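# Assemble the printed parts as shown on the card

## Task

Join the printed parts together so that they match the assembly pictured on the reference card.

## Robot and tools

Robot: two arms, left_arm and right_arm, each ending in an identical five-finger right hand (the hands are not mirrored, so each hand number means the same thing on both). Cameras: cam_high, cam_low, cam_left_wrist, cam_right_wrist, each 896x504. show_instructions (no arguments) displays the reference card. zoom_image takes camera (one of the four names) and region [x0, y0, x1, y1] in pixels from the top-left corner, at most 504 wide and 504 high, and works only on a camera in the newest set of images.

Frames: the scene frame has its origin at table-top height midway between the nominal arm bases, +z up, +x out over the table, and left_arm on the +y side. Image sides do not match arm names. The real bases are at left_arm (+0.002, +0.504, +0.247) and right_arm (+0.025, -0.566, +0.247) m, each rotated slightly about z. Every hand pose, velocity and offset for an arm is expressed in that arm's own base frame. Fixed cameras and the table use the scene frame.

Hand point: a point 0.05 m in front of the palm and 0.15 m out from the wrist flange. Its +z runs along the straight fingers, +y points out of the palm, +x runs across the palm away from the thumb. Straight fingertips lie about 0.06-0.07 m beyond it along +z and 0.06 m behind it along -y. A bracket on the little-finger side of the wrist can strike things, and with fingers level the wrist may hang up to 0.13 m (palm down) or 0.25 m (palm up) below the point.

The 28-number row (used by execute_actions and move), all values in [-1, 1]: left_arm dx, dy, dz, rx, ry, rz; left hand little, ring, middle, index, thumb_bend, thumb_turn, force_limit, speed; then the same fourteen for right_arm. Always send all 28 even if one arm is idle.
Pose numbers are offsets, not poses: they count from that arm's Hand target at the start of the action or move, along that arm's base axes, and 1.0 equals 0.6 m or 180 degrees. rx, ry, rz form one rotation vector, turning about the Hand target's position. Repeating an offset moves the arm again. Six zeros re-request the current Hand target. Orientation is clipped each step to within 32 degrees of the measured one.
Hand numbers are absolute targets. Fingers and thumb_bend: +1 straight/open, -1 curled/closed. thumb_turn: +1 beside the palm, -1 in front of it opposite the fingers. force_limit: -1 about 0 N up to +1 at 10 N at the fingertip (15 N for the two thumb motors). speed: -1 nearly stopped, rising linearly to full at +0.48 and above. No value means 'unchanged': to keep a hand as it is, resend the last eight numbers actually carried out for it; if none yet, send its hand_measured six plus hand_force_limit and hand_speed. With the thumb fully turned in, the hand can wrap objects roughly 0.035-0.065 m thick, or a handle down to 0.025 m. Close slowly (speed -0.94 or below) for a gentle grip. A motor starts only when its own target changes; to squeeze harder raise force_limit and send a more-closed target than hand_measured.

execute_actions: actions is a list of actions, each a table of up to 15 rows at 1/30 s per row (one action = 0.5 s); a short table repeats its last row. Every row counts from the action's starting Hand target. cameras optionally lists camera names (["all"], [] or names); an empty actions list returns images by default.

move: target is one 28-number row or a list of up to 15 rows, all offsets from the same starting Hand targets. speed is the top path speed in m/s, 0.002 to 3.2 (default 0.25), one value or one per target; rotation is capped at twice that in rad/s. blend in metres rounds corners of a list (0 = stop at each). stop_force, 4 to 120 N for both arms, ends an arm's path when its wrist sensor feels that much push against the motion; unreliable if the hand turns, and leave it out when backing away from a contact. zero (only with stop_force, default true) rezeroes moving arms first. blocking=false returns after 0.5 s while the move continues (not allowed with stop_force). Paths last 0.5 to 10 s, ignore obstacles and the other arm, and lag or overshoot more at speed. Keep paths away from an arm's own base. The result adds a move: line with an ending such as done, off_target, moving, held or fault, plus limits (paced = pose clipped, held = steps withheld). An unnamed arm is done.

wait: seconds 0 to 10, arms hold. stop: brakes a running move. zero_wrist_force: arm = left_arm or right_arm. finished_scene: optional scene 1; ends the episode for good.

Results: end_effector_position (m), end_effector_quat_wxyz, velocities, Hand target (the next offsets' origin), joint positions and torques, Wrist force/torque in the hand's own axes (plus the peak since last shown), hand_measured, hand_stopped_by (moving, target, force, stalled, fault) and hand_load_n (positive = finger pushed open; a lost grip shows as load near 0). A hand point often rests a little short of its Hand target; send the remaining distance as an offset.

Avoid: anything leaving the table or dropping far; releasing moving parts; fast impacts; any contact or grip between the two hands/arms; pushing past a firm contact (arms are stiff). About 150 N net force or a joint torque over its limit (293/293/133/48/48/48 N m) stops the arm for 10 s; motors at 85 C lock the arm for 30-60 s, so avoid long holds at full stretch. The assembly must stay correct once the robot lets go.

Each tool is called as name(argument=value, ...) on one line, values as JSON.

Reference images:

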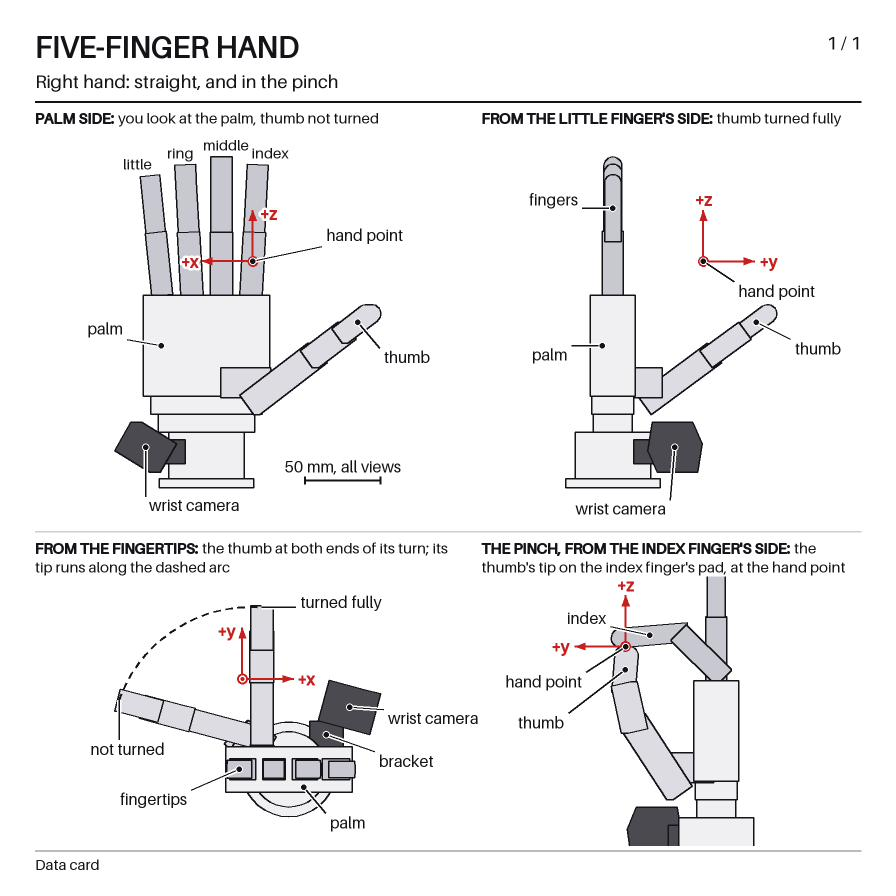

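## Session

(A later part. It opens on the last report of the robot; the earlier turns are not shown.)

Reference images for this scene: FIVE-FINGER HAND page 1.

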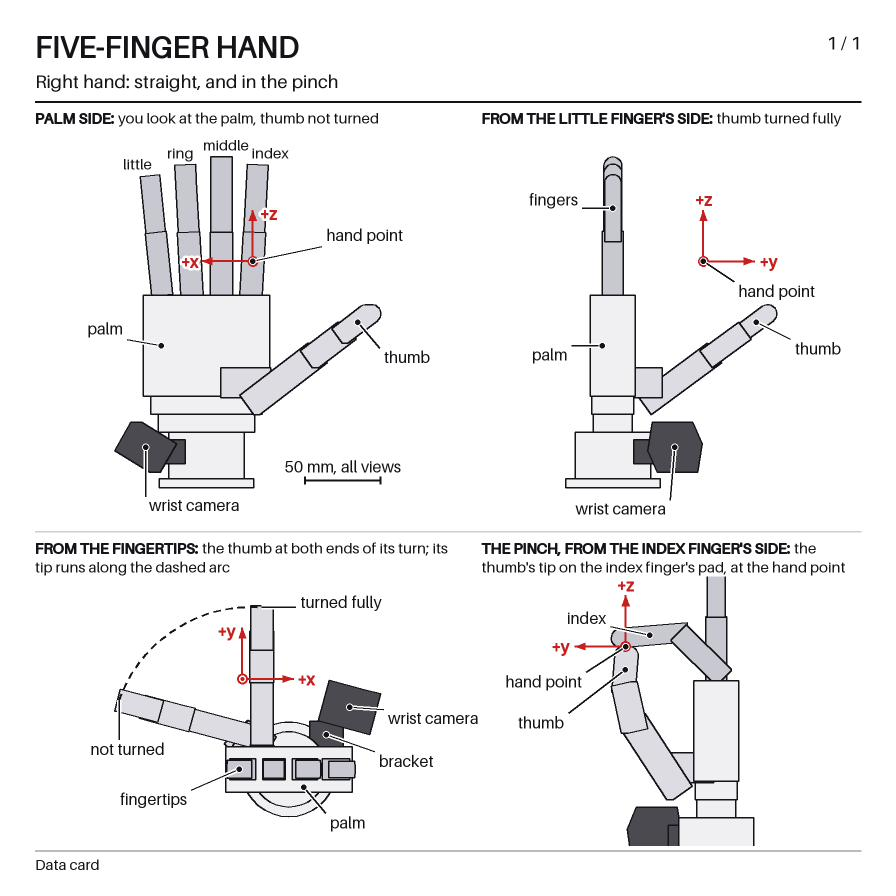

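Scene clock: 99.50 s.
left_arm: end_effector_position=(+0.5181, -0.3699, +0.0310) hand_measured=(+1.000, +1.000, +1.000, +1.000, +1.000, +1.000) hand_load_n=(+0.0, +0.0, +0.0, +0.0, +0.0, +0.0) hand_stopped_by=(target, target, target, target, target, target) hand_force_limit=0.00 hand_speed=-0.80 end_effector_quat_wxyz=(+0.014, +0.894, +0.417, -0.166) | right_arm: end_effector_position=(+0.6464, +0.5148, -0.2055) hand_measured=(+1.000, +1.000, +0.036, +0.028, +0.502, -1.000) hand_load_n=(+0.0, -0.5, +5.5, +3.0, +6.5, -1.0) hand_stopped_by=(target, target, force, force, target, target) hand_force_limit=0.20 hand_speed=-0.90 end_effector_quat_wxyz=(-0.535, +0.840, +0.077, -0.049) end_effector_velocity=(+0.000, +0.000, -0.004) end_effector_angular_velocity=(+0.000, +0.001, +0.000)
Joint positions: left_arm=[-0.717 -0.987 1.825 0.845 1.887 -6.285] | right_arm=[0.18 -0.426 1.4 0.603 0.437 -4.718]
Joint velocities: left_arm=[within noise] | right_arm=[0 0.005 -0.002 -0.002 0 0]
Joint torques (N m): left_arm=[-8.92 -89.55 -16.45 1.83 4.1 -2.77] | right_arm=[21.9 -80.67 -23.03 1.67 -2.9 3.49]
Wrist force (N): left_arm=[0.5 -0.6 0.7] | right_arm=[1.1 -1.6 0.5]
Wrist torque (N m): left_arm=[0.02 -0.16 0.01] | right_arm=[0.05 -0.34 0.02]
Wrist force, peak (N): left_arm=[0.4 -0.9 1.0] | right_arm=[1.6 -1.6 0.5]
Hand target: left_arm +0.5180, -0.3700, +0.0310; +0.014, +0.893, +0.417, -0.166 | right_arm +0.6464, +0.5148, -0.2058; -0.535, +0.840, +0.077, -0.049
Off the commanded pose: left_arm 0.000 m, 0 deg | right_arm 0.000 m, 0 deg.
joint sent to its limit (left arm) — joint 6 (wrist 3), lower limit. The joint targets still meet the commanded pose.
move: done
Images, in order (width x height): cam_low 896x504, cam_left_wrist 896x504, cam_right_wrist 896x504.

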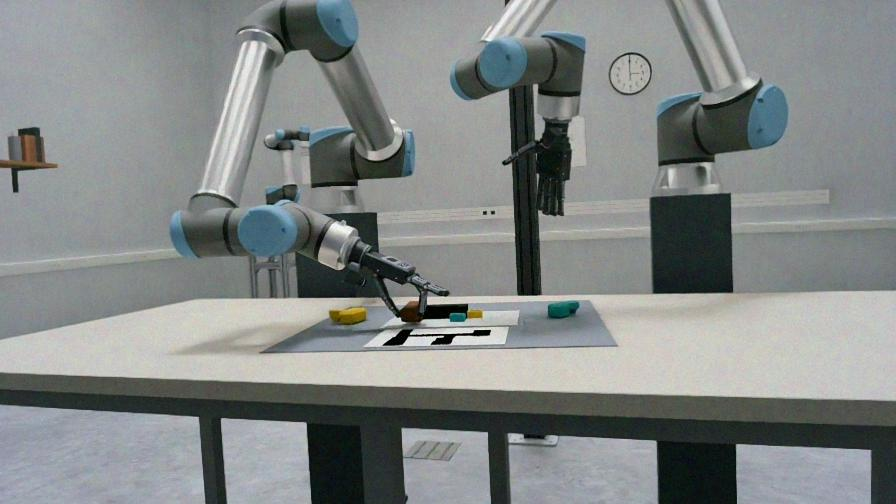

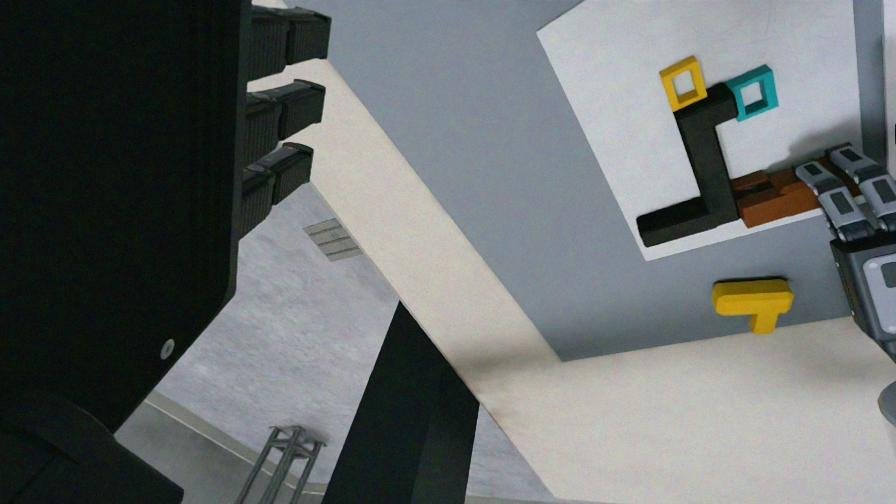

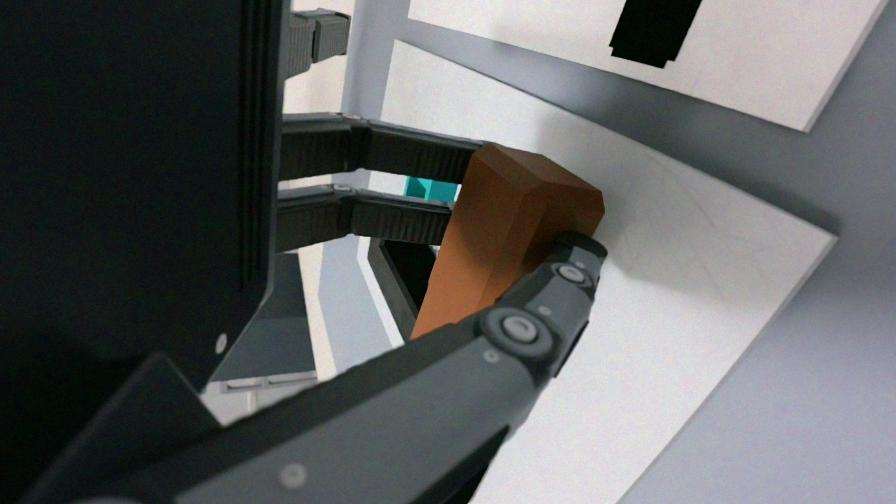

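move(target=[0,0,0,0,0,0,1,1,1,1,1,1,0,-0.8,0,0,-0.005,0,0,0,1,1,-0.5,-0.5,0.5,-1,0.2,-0.9], speed=0.02, stop_force=6, cameras=["cam_left_wrist", "cam_low", "cam_right_wrist"])

zoom_image(camera="cam_left_wrist", region=[728, 158, 808, 238])

zoom_image(camera="cam_low", region=[395, 285, 455, 330])

zoom_image(camera="cam_right_wrist", region=[400, 100, 640, 340])

Scene clock: 101.43 s.
left_arm: end_effector_position=(+0.5181, -0.3699, +0.0310) hand_measured=(+1.000, +1.000, +1.000, +1.000, +1.000, +1.000) hand_load_n=(+0.0, +0.0, +0.0, +0.0, +0.0, +0.0) hand_stopped_by=(target, target, target, target, target, target) hand_force_limit=0.00 hand_speed=-0.80 end_effector_quat_wxyz=(+0.014, +0.894, +0.417, -0.166) | right_arm: end_effector_position=(+0.6464, +0.5148, -0.2088) hand_measured=(+1.000, +1.000, +0.036, +0.028, +0.502, -1.000) hand_load_n=(+0.0, +0.0, +6.0, +3.5, +6.0, -3.0) hand_stopped_by=(target, target, force, force, target, target) hand_force_limit=0.20 hand_speed=-0.90 end_effector_quat_wxyz=(-0.535, +0.840, +0.077, -0.049)
Joint positions: left_arm=[-0.717 -0.987 1.825 0.845 1.887 -6.285] | right_arm=[0.18 -0.422 1.397 0.601 0.437 -4.718]
Joint torques (N m): left_arm=[-8.79 -88.83 -16.74 1.8 4.07 -2.53] | right_arm=[17.44 -77.04 -21.59 2.64 -3.1 3.73]
Wrist force (N): left_arm=[0.2 -0.4 0.9] | right_arm=[4.2 -1.9 0.6]
Wrist torque (N m): left_arm=[0.04 -0.12 0.01] | right_arm=[0.10 -0.31 -0.03]
Wrist force, peak (N): left_arm=[0.3 -1.0 0.9] | right_arm=[4.5 -1.9 1.1]
Hand target: left_arm +0.5180, -0.3700, +0.0310; +0.014, +0.893, +0.417, -0.166 | right_arm +0.6464, +0.5148, -0.2088; -0.535, +0.840, +0.077, -0.049
Off the commanded pose: left_arm 0.000 m, 0 deg | right_arm 0.000 m, 0 deg.
joint sent to its limit (left arm) — joint 6 (wrist 3), lower limit. The joint targets still meet the commanded pose.
move: done
Images, in order (width x height): cam_low 896x504, cam_left_wrist 896x504, cam_right_wrist 896x504.

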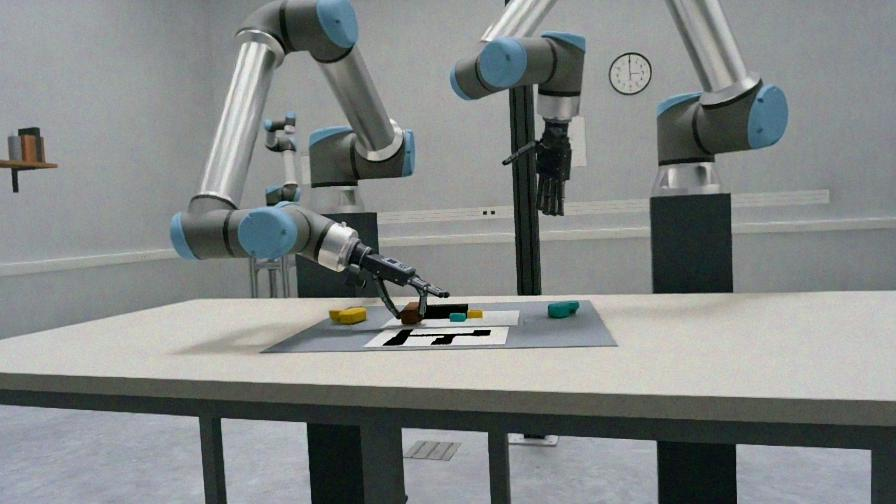

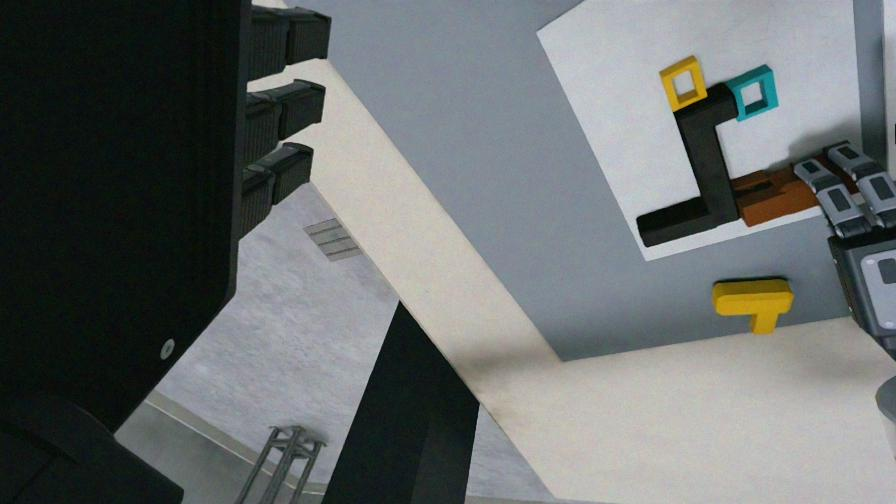

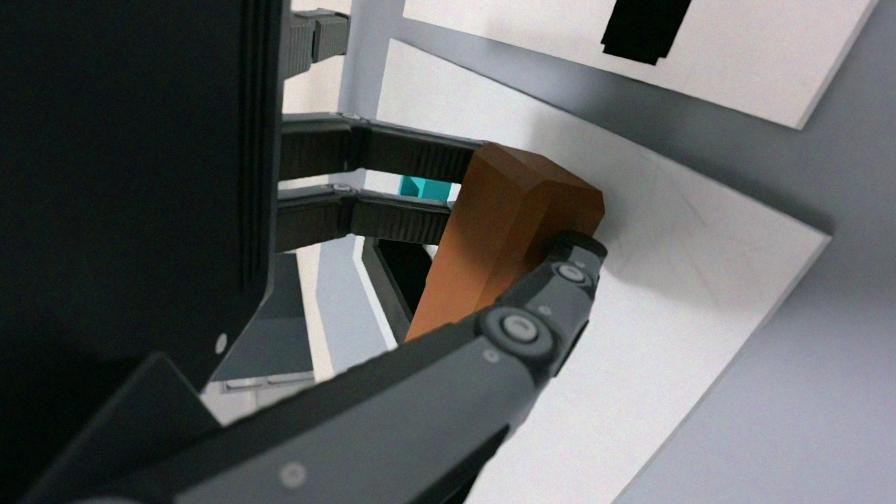

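Scaled by 6.300.

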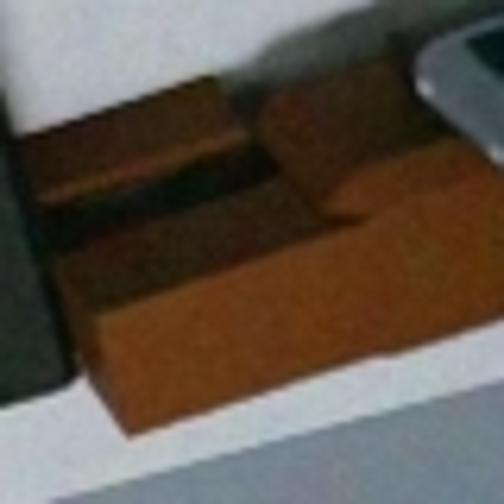

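Scaled by 8.400.

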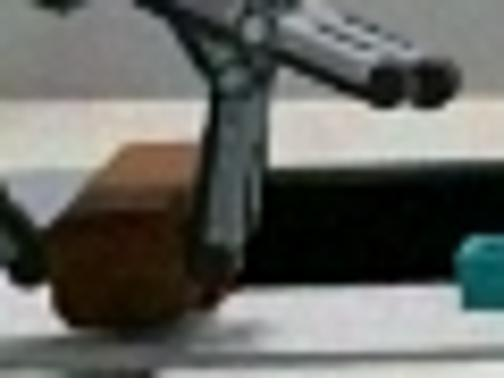

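Scaled by 2.100.

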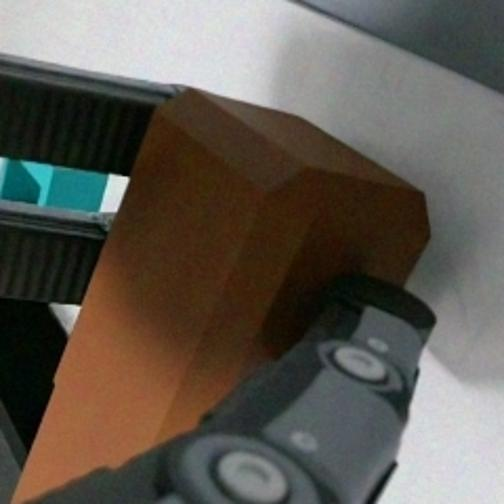

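move(target=[[0,0,0,0,0,0,1,1,1,1,1,1,0,-0.8,0,0,0.0033,0,0,0,1,1,-0.5,-0.5,0.5,-1,0.2,-0.9],[0,0,0,0,0,0,1,1,1,1,1,1,0,-0.8,0.0022,0.0004,0.0033,0,0,0,1,1,-0.5,-0.5,0.5,-1,0.2,-0.9],[0,0,0,0,0,0,1,1,1,1,1,1,0,-0.8,0.0022,0.0004,-0.0055,0,0,0,1,1,-0.5,-0.5,0.5,-1,0.2,-0.9]], speed=0.02, cameras=["cam_left_wrist", "cam_low", "cam_right_wrist"])

zoom_image(camera="cam_left_wrist", region=[728, 158, 808, 238])

zoom_image(camera="cam_low", region=[395, 285, 455, 330])

zoom_image(camera="cam_right_wrist", region=[400, 100, 640, 340])

Scene clock: 103.30 s.
left_arm: end_effector_position=(+0.5181, -0.3699, +0.0310) hand_measured=(+1.000, +1.000, +1.000, +1.000, +1.000, +1.000) hand_load_n=(+0.0, +0.0, +0.0, +0.0, +0.0, +0.0) hand_stopped_by=(target, target, target, target, target, target) hand_force_limit=0.00 hand_speed=-0.80 end_effector_quat_wxyz=(+0.014, +0.894, +0.417, -0.166) | right_arm: end_effector_position=(+0.6477, +0.5151, -0.2118) hand_measured=(+1.000, +1.000, +0.036, +0.028, +0.502, -1.000) hand_load_n=(+0.0, +0.0, +5.0, +3.5, +7.0, -0.5) hand_stopped_by=(target, target, force, force, target, target) hand_force_limit=0.20 hand_speed=-0.90 end_effector_quat_wxyz=(-0.535, +0.840, +0.077, -0.049)
Joint positions: left_arm=[-0.717 -0.987 1.825 0.845 1.887 -6.285] | right_arm=[0.18 -0.416 1.392 0.601 0.437 -4.718]
Joint torques (N m): left_arm=[-8.47 -90.22 -16.95 1.8 4.02 -2.52] | right_arm=[19.1 -81.08 -24.92 2.6 -3.61 1.84]
Wrist force (N): left_arm=[0.3 -0.8 0.6] | right_arm=[0.5 -0.3 0.6]
Wrist torque (N m): left_arm=[0.00 -0.12 0.00] | right_arm=[0.10 -0.32 -0.02]
Wrist force, peak (N): left_arm=[0.5 -0.8 0.9] | right_arm=[4.6 -1.7 1.1]
Hand target: left_arm +0.5180, -0.3700, +0.0310; +0.014, +0.893, +0.417, -0.166 | right_arm +0.6477, +0.5151, -0.2121; -0.535, +0.840, +0.077, -0.049
Off the commanded pose: left_arm 0.000 m, 0 deg | right_arm 0.000 m, 0 deg.
joint sent to its limit (left arm) — joint 6 (wrist 3), lower limit. The joint targets still meet the commanded pose.
move: done
Images, in order (width x height): cam_low 896x504, cam_left_wrist 896x504, cam_right_wrist 896x504.

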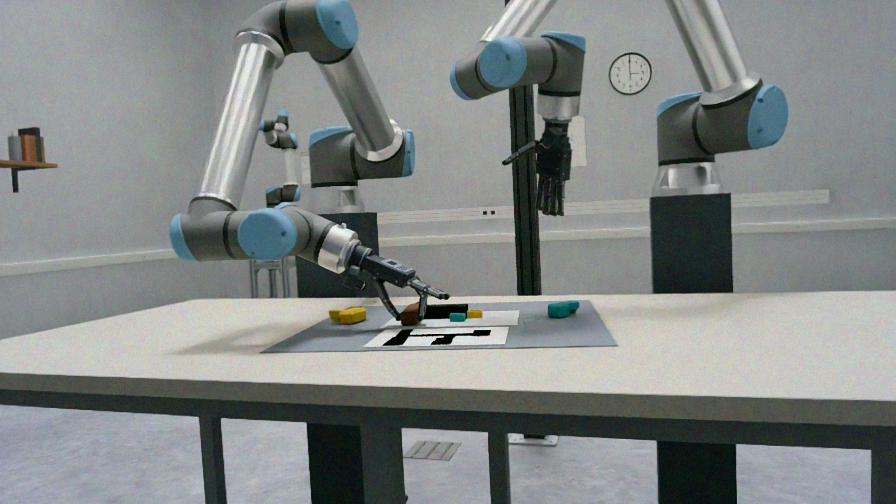

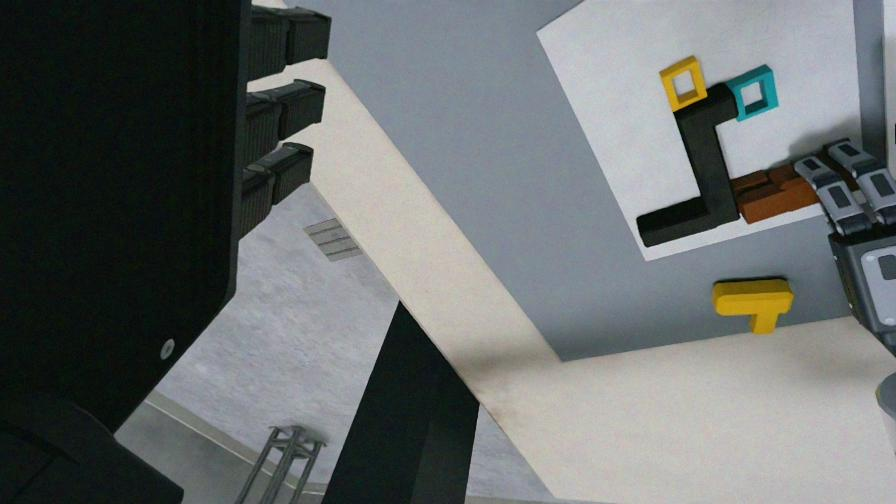

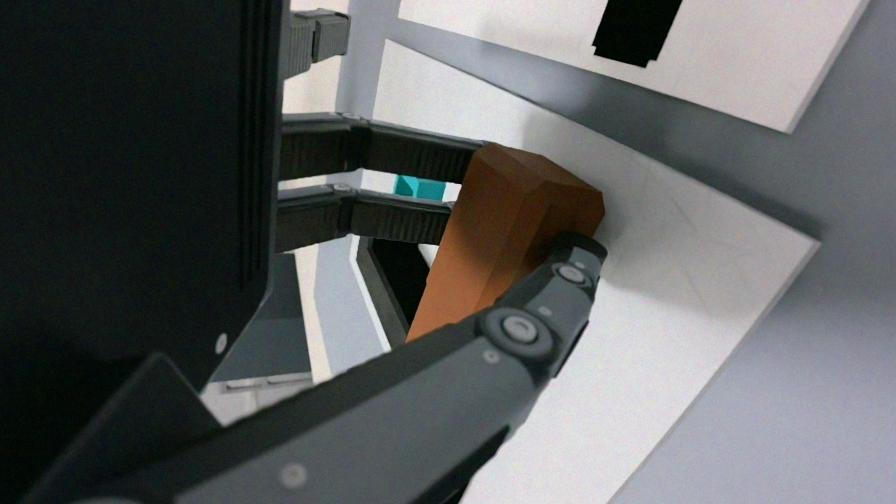

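Scaled by 6.300.

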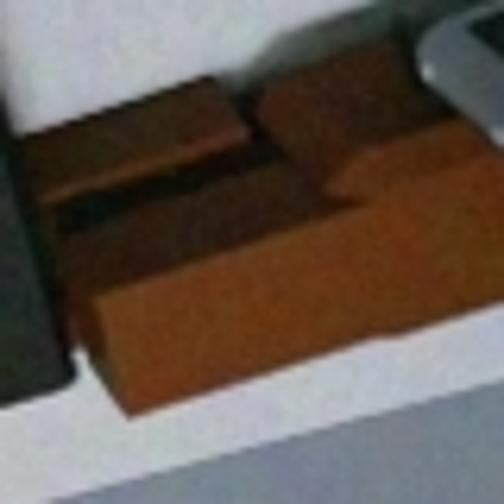

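Scaled by 8.400.

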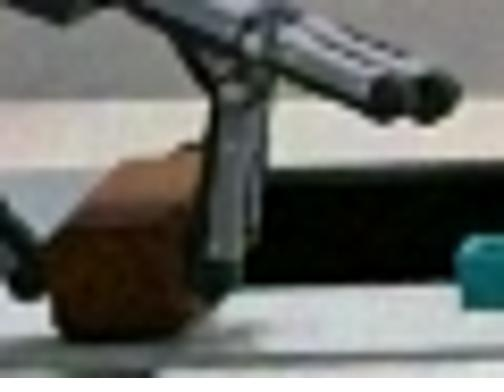

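Scaled by 2.100.

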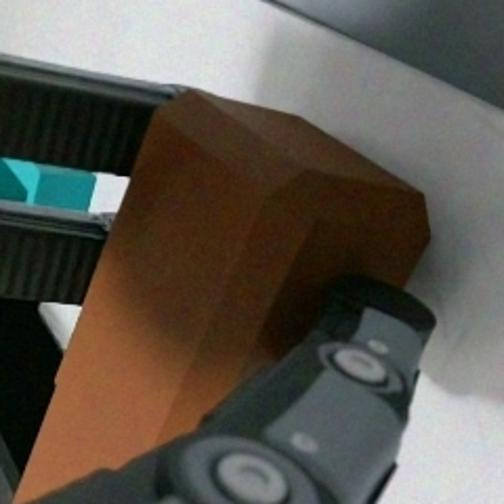

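move(target=[0,0,0,0,0,0,1,1,1,1,1,1,0,-0.8,0,0,-0.0075,0,0,0,1,1,-0.5,-0.5,0.5,-1,0.2,-0.9], speed=0.02, stop_force=8, cameras=["cam_left_wrist", "cam_low", "cam_right_wrist"])

zoom_image(camera="cam_left_wrist", region=[728, 158, 808, 238])

zoom_image(camera="cam_low", region=[395, 285, 455, 330])

zoom_image(camera="cam_right_wrist", region=[400, 100, 640, 340])

Scene clock: 105.03 s.
left_arm: end_effector_position=(+0.5181, -0.3699, +0.0310) hand_measured=(+1.000, +1.000, +1.000, +1.000, +1.000, +1.000) hand_load_n=(+0.0, +0.0, +0.0, +0.0, +0.0, +0.0) hand_stopped_by=(target, target, target, target, target, target) hand_force_limit=0.00 hand_speed=-0.80 end_effector_quat_wxyz=(+0.014, +0.894, +0.417, -0.166) | right_arm: end_effector_position=(+0.6477, +0.5151, -0.2140) hand_measured=(+1.000, +1.000, +0.036, +0.028, +0.502, -1.000) hand_load_n=(+0.0, +0.0, +5.5, +4.5, +6.0, -2.0) hand_stopped_by=(target, target, force, force, target, target) hand_force_limit=0.20 hand_speed=-0.90 end_effector_quat_wxyz=(-0.535, +0.840, +0.077, -0.049)
Joint positions: left_arm=[-0.717 -0.987 1.825 0.845 1.887 -6.285] | right_arm=[0.18 -0.413 1.391 0.599 0.437 -4.718]
Joint torques (N m): left_arm=[-8.61 -88.59 -16.82 1.89 3.94 -2.48] | right_arm=[16.59 -106.47 -9.84 5.32 -0.51 -1.37]
Wrist force (N): left_arm=[0.5 -0.6 0.8] | right_arm=[0.8 -3.0 -0.1]
Wrist torque (N m): left_arm=[0.02 -0.17 0.01] | right_arm=[0.05 -0.31 -0.09]
Wrist force, peak (N): left_arm=[0.7 -0.9 0.8] | right_arm=[-0.3 -9.5 -3.7]
Hand target: left_arm +0.5180, -0.3700, +0.0310; +0.014, +0.893, +0.417, -0.166 | right_arm +0.6477, +0.5151, -0.2140; -0.535, +0.840, +0.077, -0.049 (not the last commanded pose)
Off the commanded pose: left_arm 0.000 m, 0 deg | right_arm 0.003 m, 0 deg.
joint sent to its limit (left arm) — joint 6 (wrist 3), lower limit. The joint targets still meet the commanded pose.
move: contact (right_arm)
Images, in order (width x height): cam_low 896x504, cam_left_wrist 896x504, cam_right_wrist 896x504.

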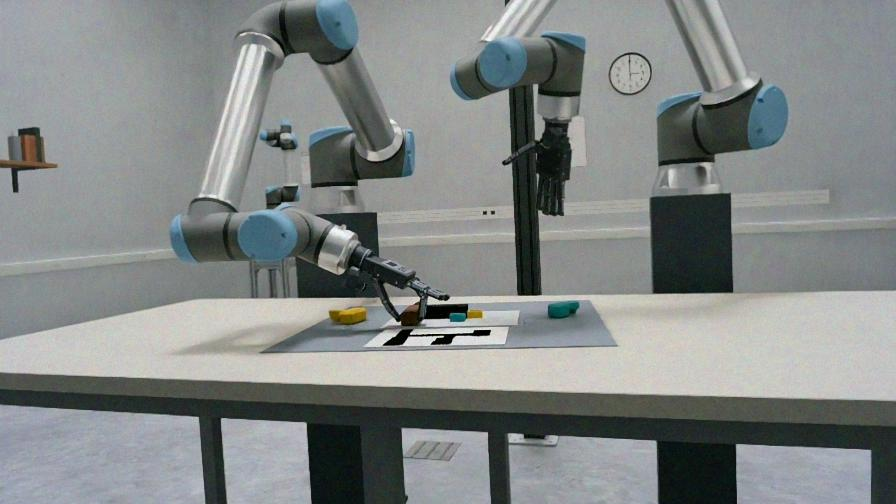

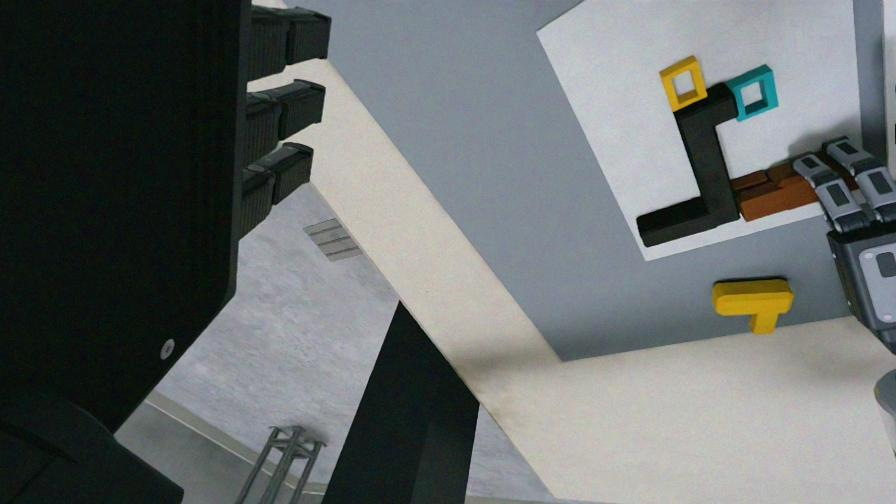

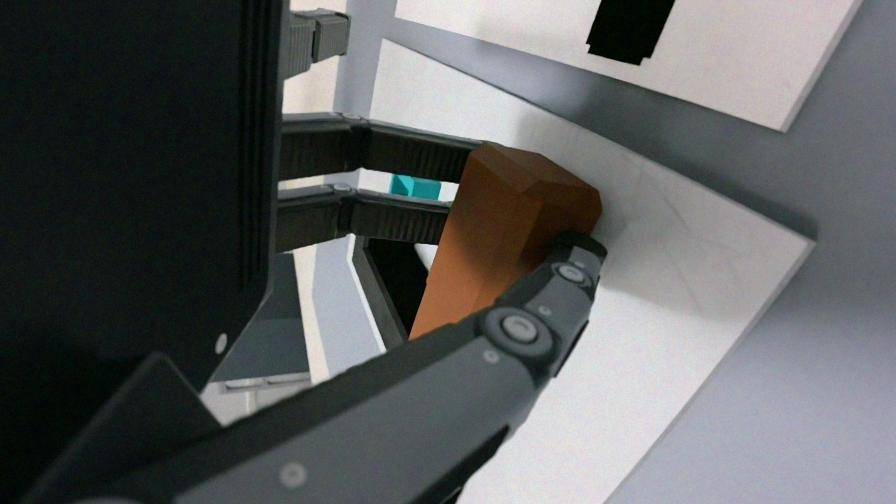

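Scaled by 6.300.

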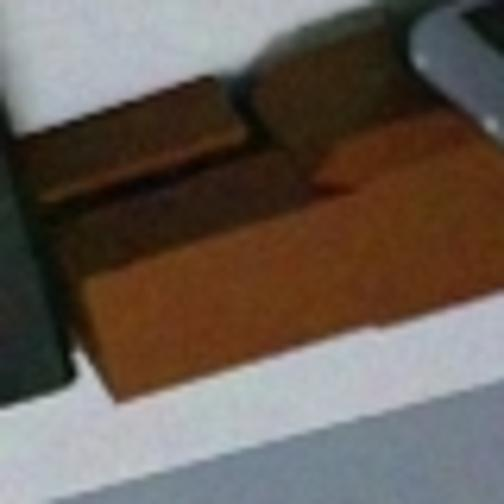

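Scaled by 8.400.

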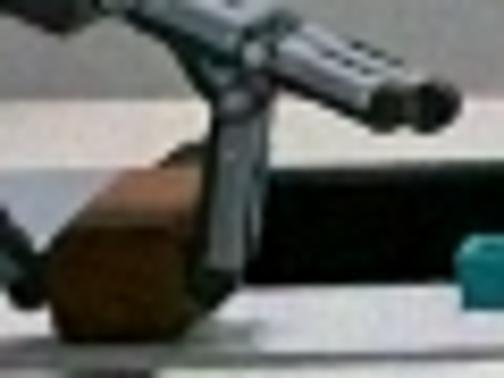

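Scaled by 2.100.

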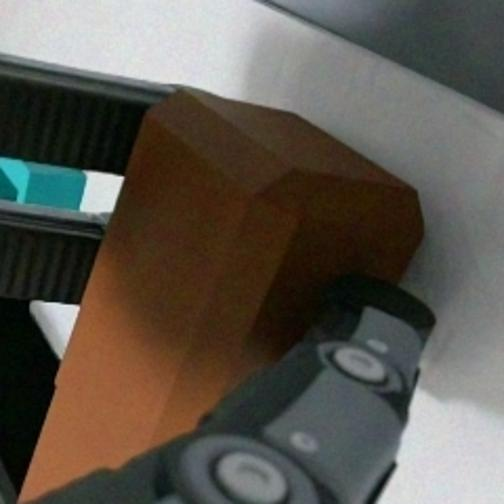

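move(target=[[0,0,0,0,0,0,1,1,1,1,1,1,0,-0.8,0,0,0,0,0,0,1,1,0.3,0.3,0.5,-1,0.2,-0.7]], speed=0.02, cameras=["cam_left_wrist", "cam_low", "cam_right_wrist"])

zoom_image(camera="cam_left_wrist", region=[728, 158, 808, 238])

zoom_image(camera="cam_low", region=[395, 285, 455, 330])

zoom_image(camera="cam_right_wrist", region=[400, 100, 640, 340])

Scene clock: 105.87 s.
left_arm: end_effector_position=(+0.5181, -0.3699, +0.0310) hand_measured=(+1.000, +1.000, +1.000, +1.000, +1.000, +1.000) hand_load_n=(+0.0, +0.0, +0.0, +0.0, +0.0, +0.0) hand_stopped_by=(target, target, target, target, target, target) hand_force_limit=0.00 hand_speed=-0.80 end_effector_quat_wxyz=(+0.014, +0.894, +0.417, -0.166) | right_arm: end_effector_position=(+0.6477, +0.5151, -0.2140) hand_measured=(+1.000, +1.000, +0.300, +0.300, +0.500, -1.000) hand_load_n=(+0.0, +0.0, +0.0, +0.0, +0.0, +0.0) hand_stopped_by=(target, target, target, target, target, target) hand_force_limit=0.20 hand_speed=-0.70 end_effector_quat_wxyz=(-0.535, +0.840, +0.077, -0.049)
Joint positions: left_arm=[-0.717 -0.987 1.825 0.845 1.887 -6.285] | right_arm=[0.18 -0.413 1.391 0.599 0.437 -4.718]
Joint torques (N m): left_arm=[-7.96 -89.46 -16.68 1.86 3.92 -2.58] | right_arm=[14.97 -105.91 -11.68 5.76 -0.31 -1.26]
Wrist force (N): left_arm=[0.6 -0.3 0.8] | right_arm=[0.2 -0.5 1.0]
Wrist torque (N m): left_arm=[0.05 -0.17 0.02] | right_arm=[0.06 -0.28 -0.04]
Wrist force, peak (N): left_arm=[0.2 -0.6 0.9] | right_arm=[1.1 -3.0 0.0]
Hand target: left_arm +0.5180, -0.3700, +0.0310; +0.014, +0.893, +0.417, -0.166 | right_arm +0.6477, +0.5151, -0.2140; -0.535, +0.840, +0.077, -0.049
Off the commanded pose: left_arm 0.000 m, 0 deg | right_arm 0.000 m, 0 deg.
joint sent to its limit (left arm) — joint 6 (wrist 3), lower limit. The joint targets still meet the commanded pose.
move: done
Images, in order (width x height): cam_low 896x504, cam_left_wrist 896x504, cam_right_wrist 896x504.

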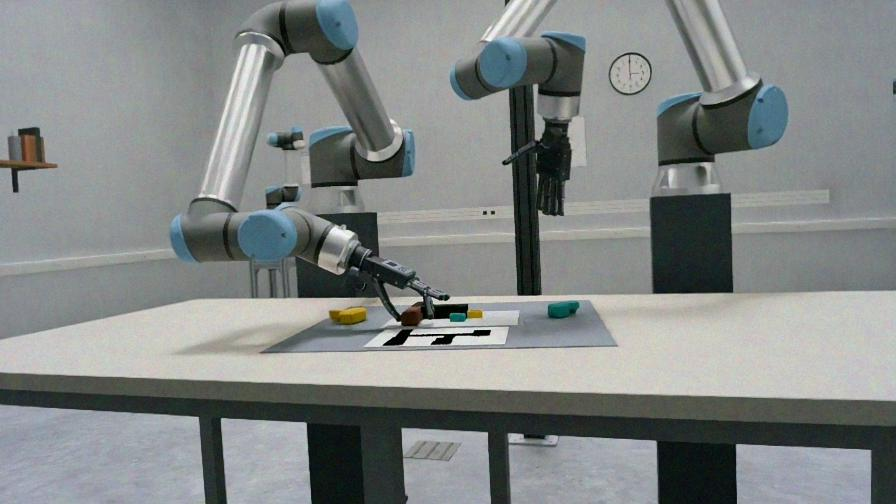

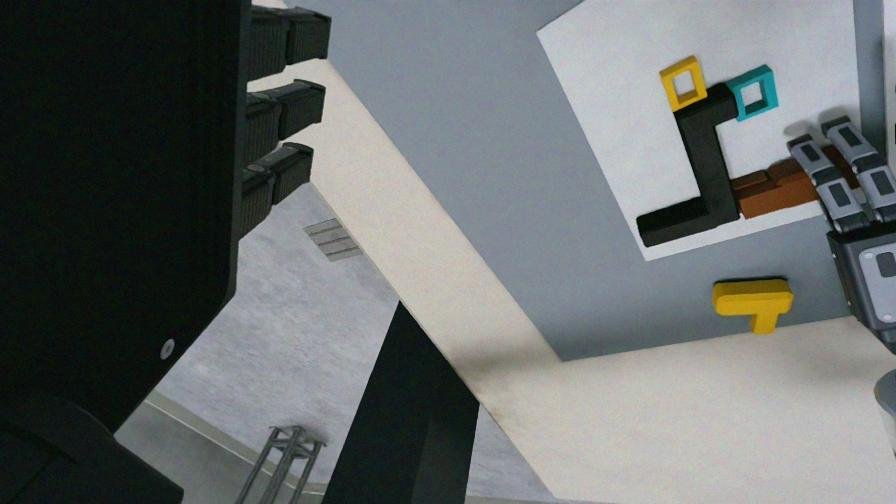

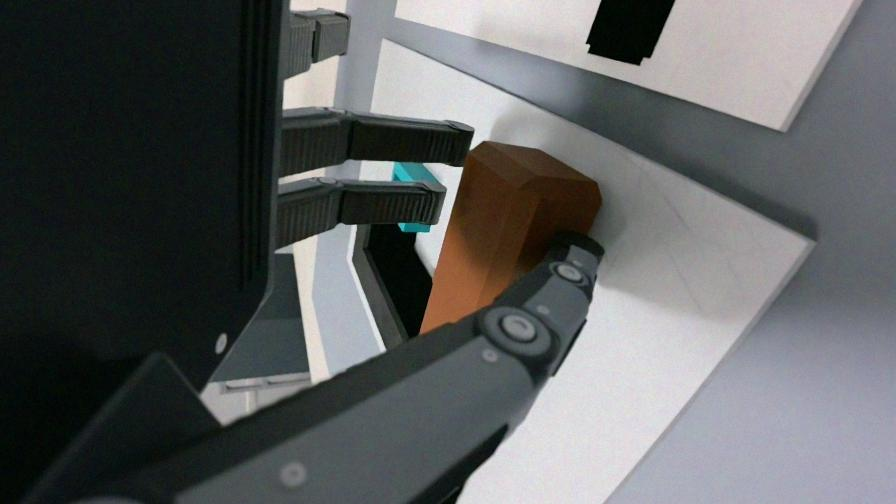

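Scaled by 6.300.

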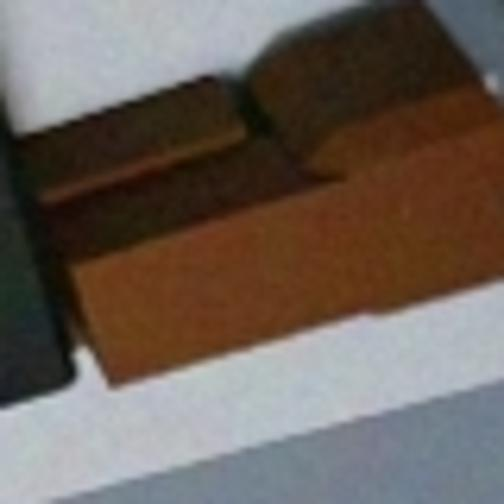

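Scaled by 8.400.

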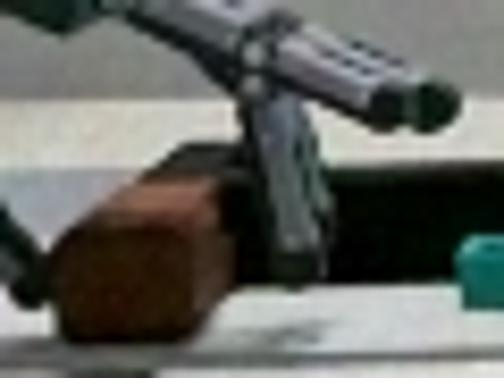

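Scaled by 2.100.

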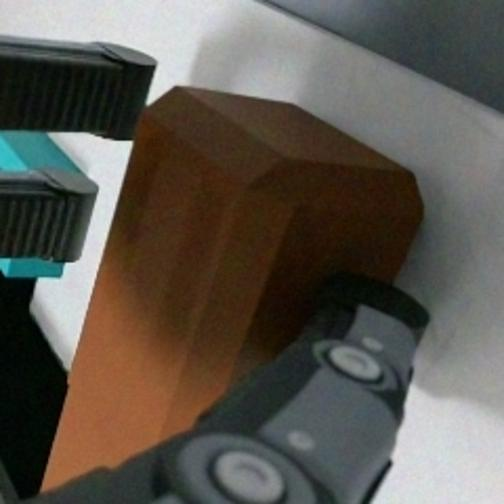

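move(target=[[0,0,0,0,0,0,1,1,1,1,1,1,0,-0.8,0.0007,-0.0036,0,0,0,0,1,1,0.3,0.3,0.5,-1,0.2,-0.7],[0,0,0,0,0,0,1,1,1,1,1,1,0,-0.8,0.0007,-0.0036,0.15,0,0,0,1,1,0.3,0.3,0.5,-1,0.2,-0.7],[0,0,0,0,0,0,1,1,1,1,1,1,0,-0.8,0.1,-0.15,0.2,0,0,0,1,1,0.3,0.3,0.5,-1,0.2,-0.7]], speed=[0.03, 0.1, 0.25], blend=[0, 0.02, 0], cameras=["cam_left_wrist", "cam_low", "cam_high"])

zoom_image(camera="cam_left_wrist", region=[640, 40, 860, 260])

zoom_image(camera="cam_low", region=[385, 285, 485, 340])

Scene clock: 110.90 s.
left_arm: end_effector_position=(+0.5181, -0.3699, +0.0310) hand_measured=(+1.000, +1.000, +1.000, +1.000, +1.000, +1.000) hand_load_n=(+0.0, +0.0, +0.0, +0.0, +0.0, +0.0) hand_stopped_by=(target, target, target, target, target, target) hand_force_limit=0.00 hand_speed=-0.80 end_effector_quat_wxyz=(+0.014, +0.894, +0.417, -0.166) | right_arm: end_effector_position=(+0.7077, +0.4251, -0.0941) hand_measured=(+1.000, +1.000, +0.300, +0.300, +0.500, -1.000) hand_load_n=(+0.0, -0.5, +0.0, +0.0, +0.0, +0.0) hand_stopped_by=(target, target, target, target, target, target) hand_force_limit=0.20 hand_speed=-0.70 end_effector_quat_wxyz=(-0.535, +0.840, +0.077, -0.049)
Joint positions: left_arm=[-0.717 -0.987 1.825 0.845 1.887 -6.285] | right_arm=[0.056 -0.508 1.378 0.966 0.454 -5.005]
Joint torques (N m): left_arm=[-7.46 -88.56 -17.21 1.94 4.01 -2.66] | right_arm=[-22.72 -79.86 -26.69 5.07 0.53 -3.75]
Wrist force (N): left_arm=[0.5 -0.6 0.7] | right_arm=[0.4 -0.1 0.7]
Wrist torque (N m): left_arm=[0.03 -0.16 0.01] | right_arm=[0.15 -0.31 0.18]
Wrist force, peak (N): left_arm=[0.4 -1.0 0.9] | right_arm=[0.1 -1.4 1.9]
Hand target: left_arm +0.5180, -0.3700, +0.0310; +0.014, +0.893, +0.417, -0.166 | right_arm +0.7077, +0.4251, -0.0940; -0.535, +0.840, +0.077, -0.049
Off the commanded pose: left_arm 0.000 m, 0 deg | right_arm 0.000 m, 0 deg.
joint sent to its limit (left arm) — joint 6 (wrist 3), lower limit. The joint targets still meet the commanded pose.
move: done
Images, in order (width x height): cam_high 896x504, cam_low 896x504, cam_left_wrist 896x504.

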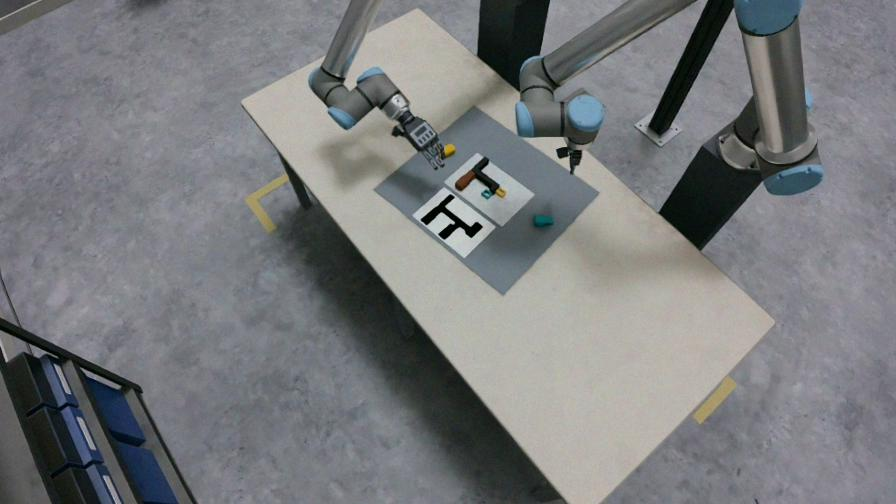

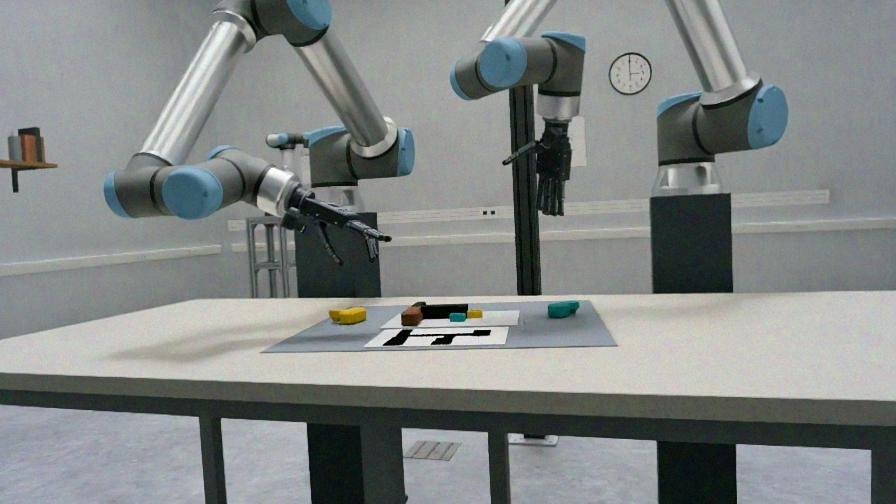

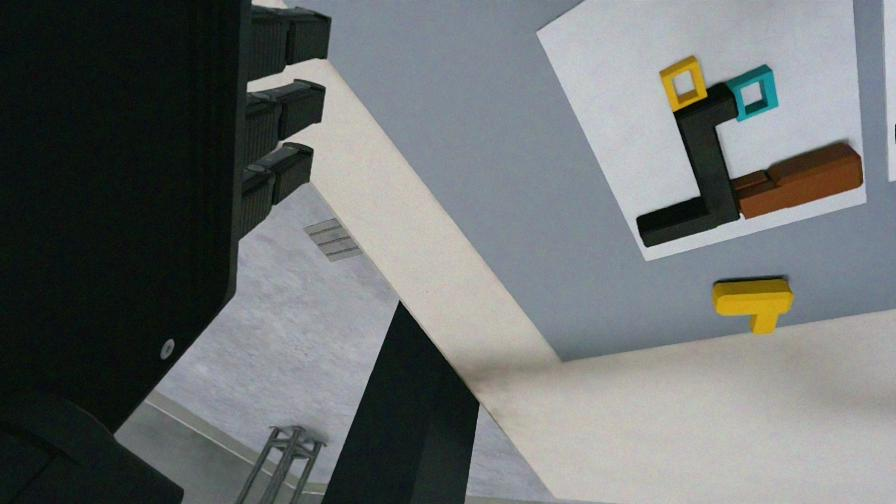

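Scaled by 2.291.

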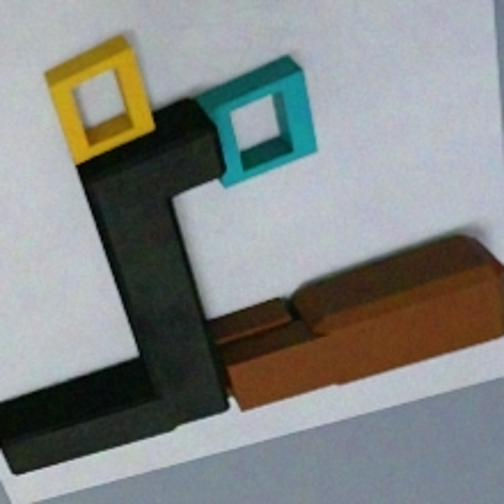

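Scaled by 5.040.

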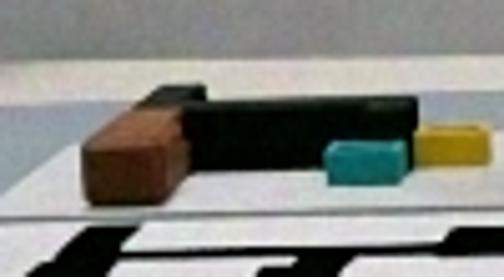

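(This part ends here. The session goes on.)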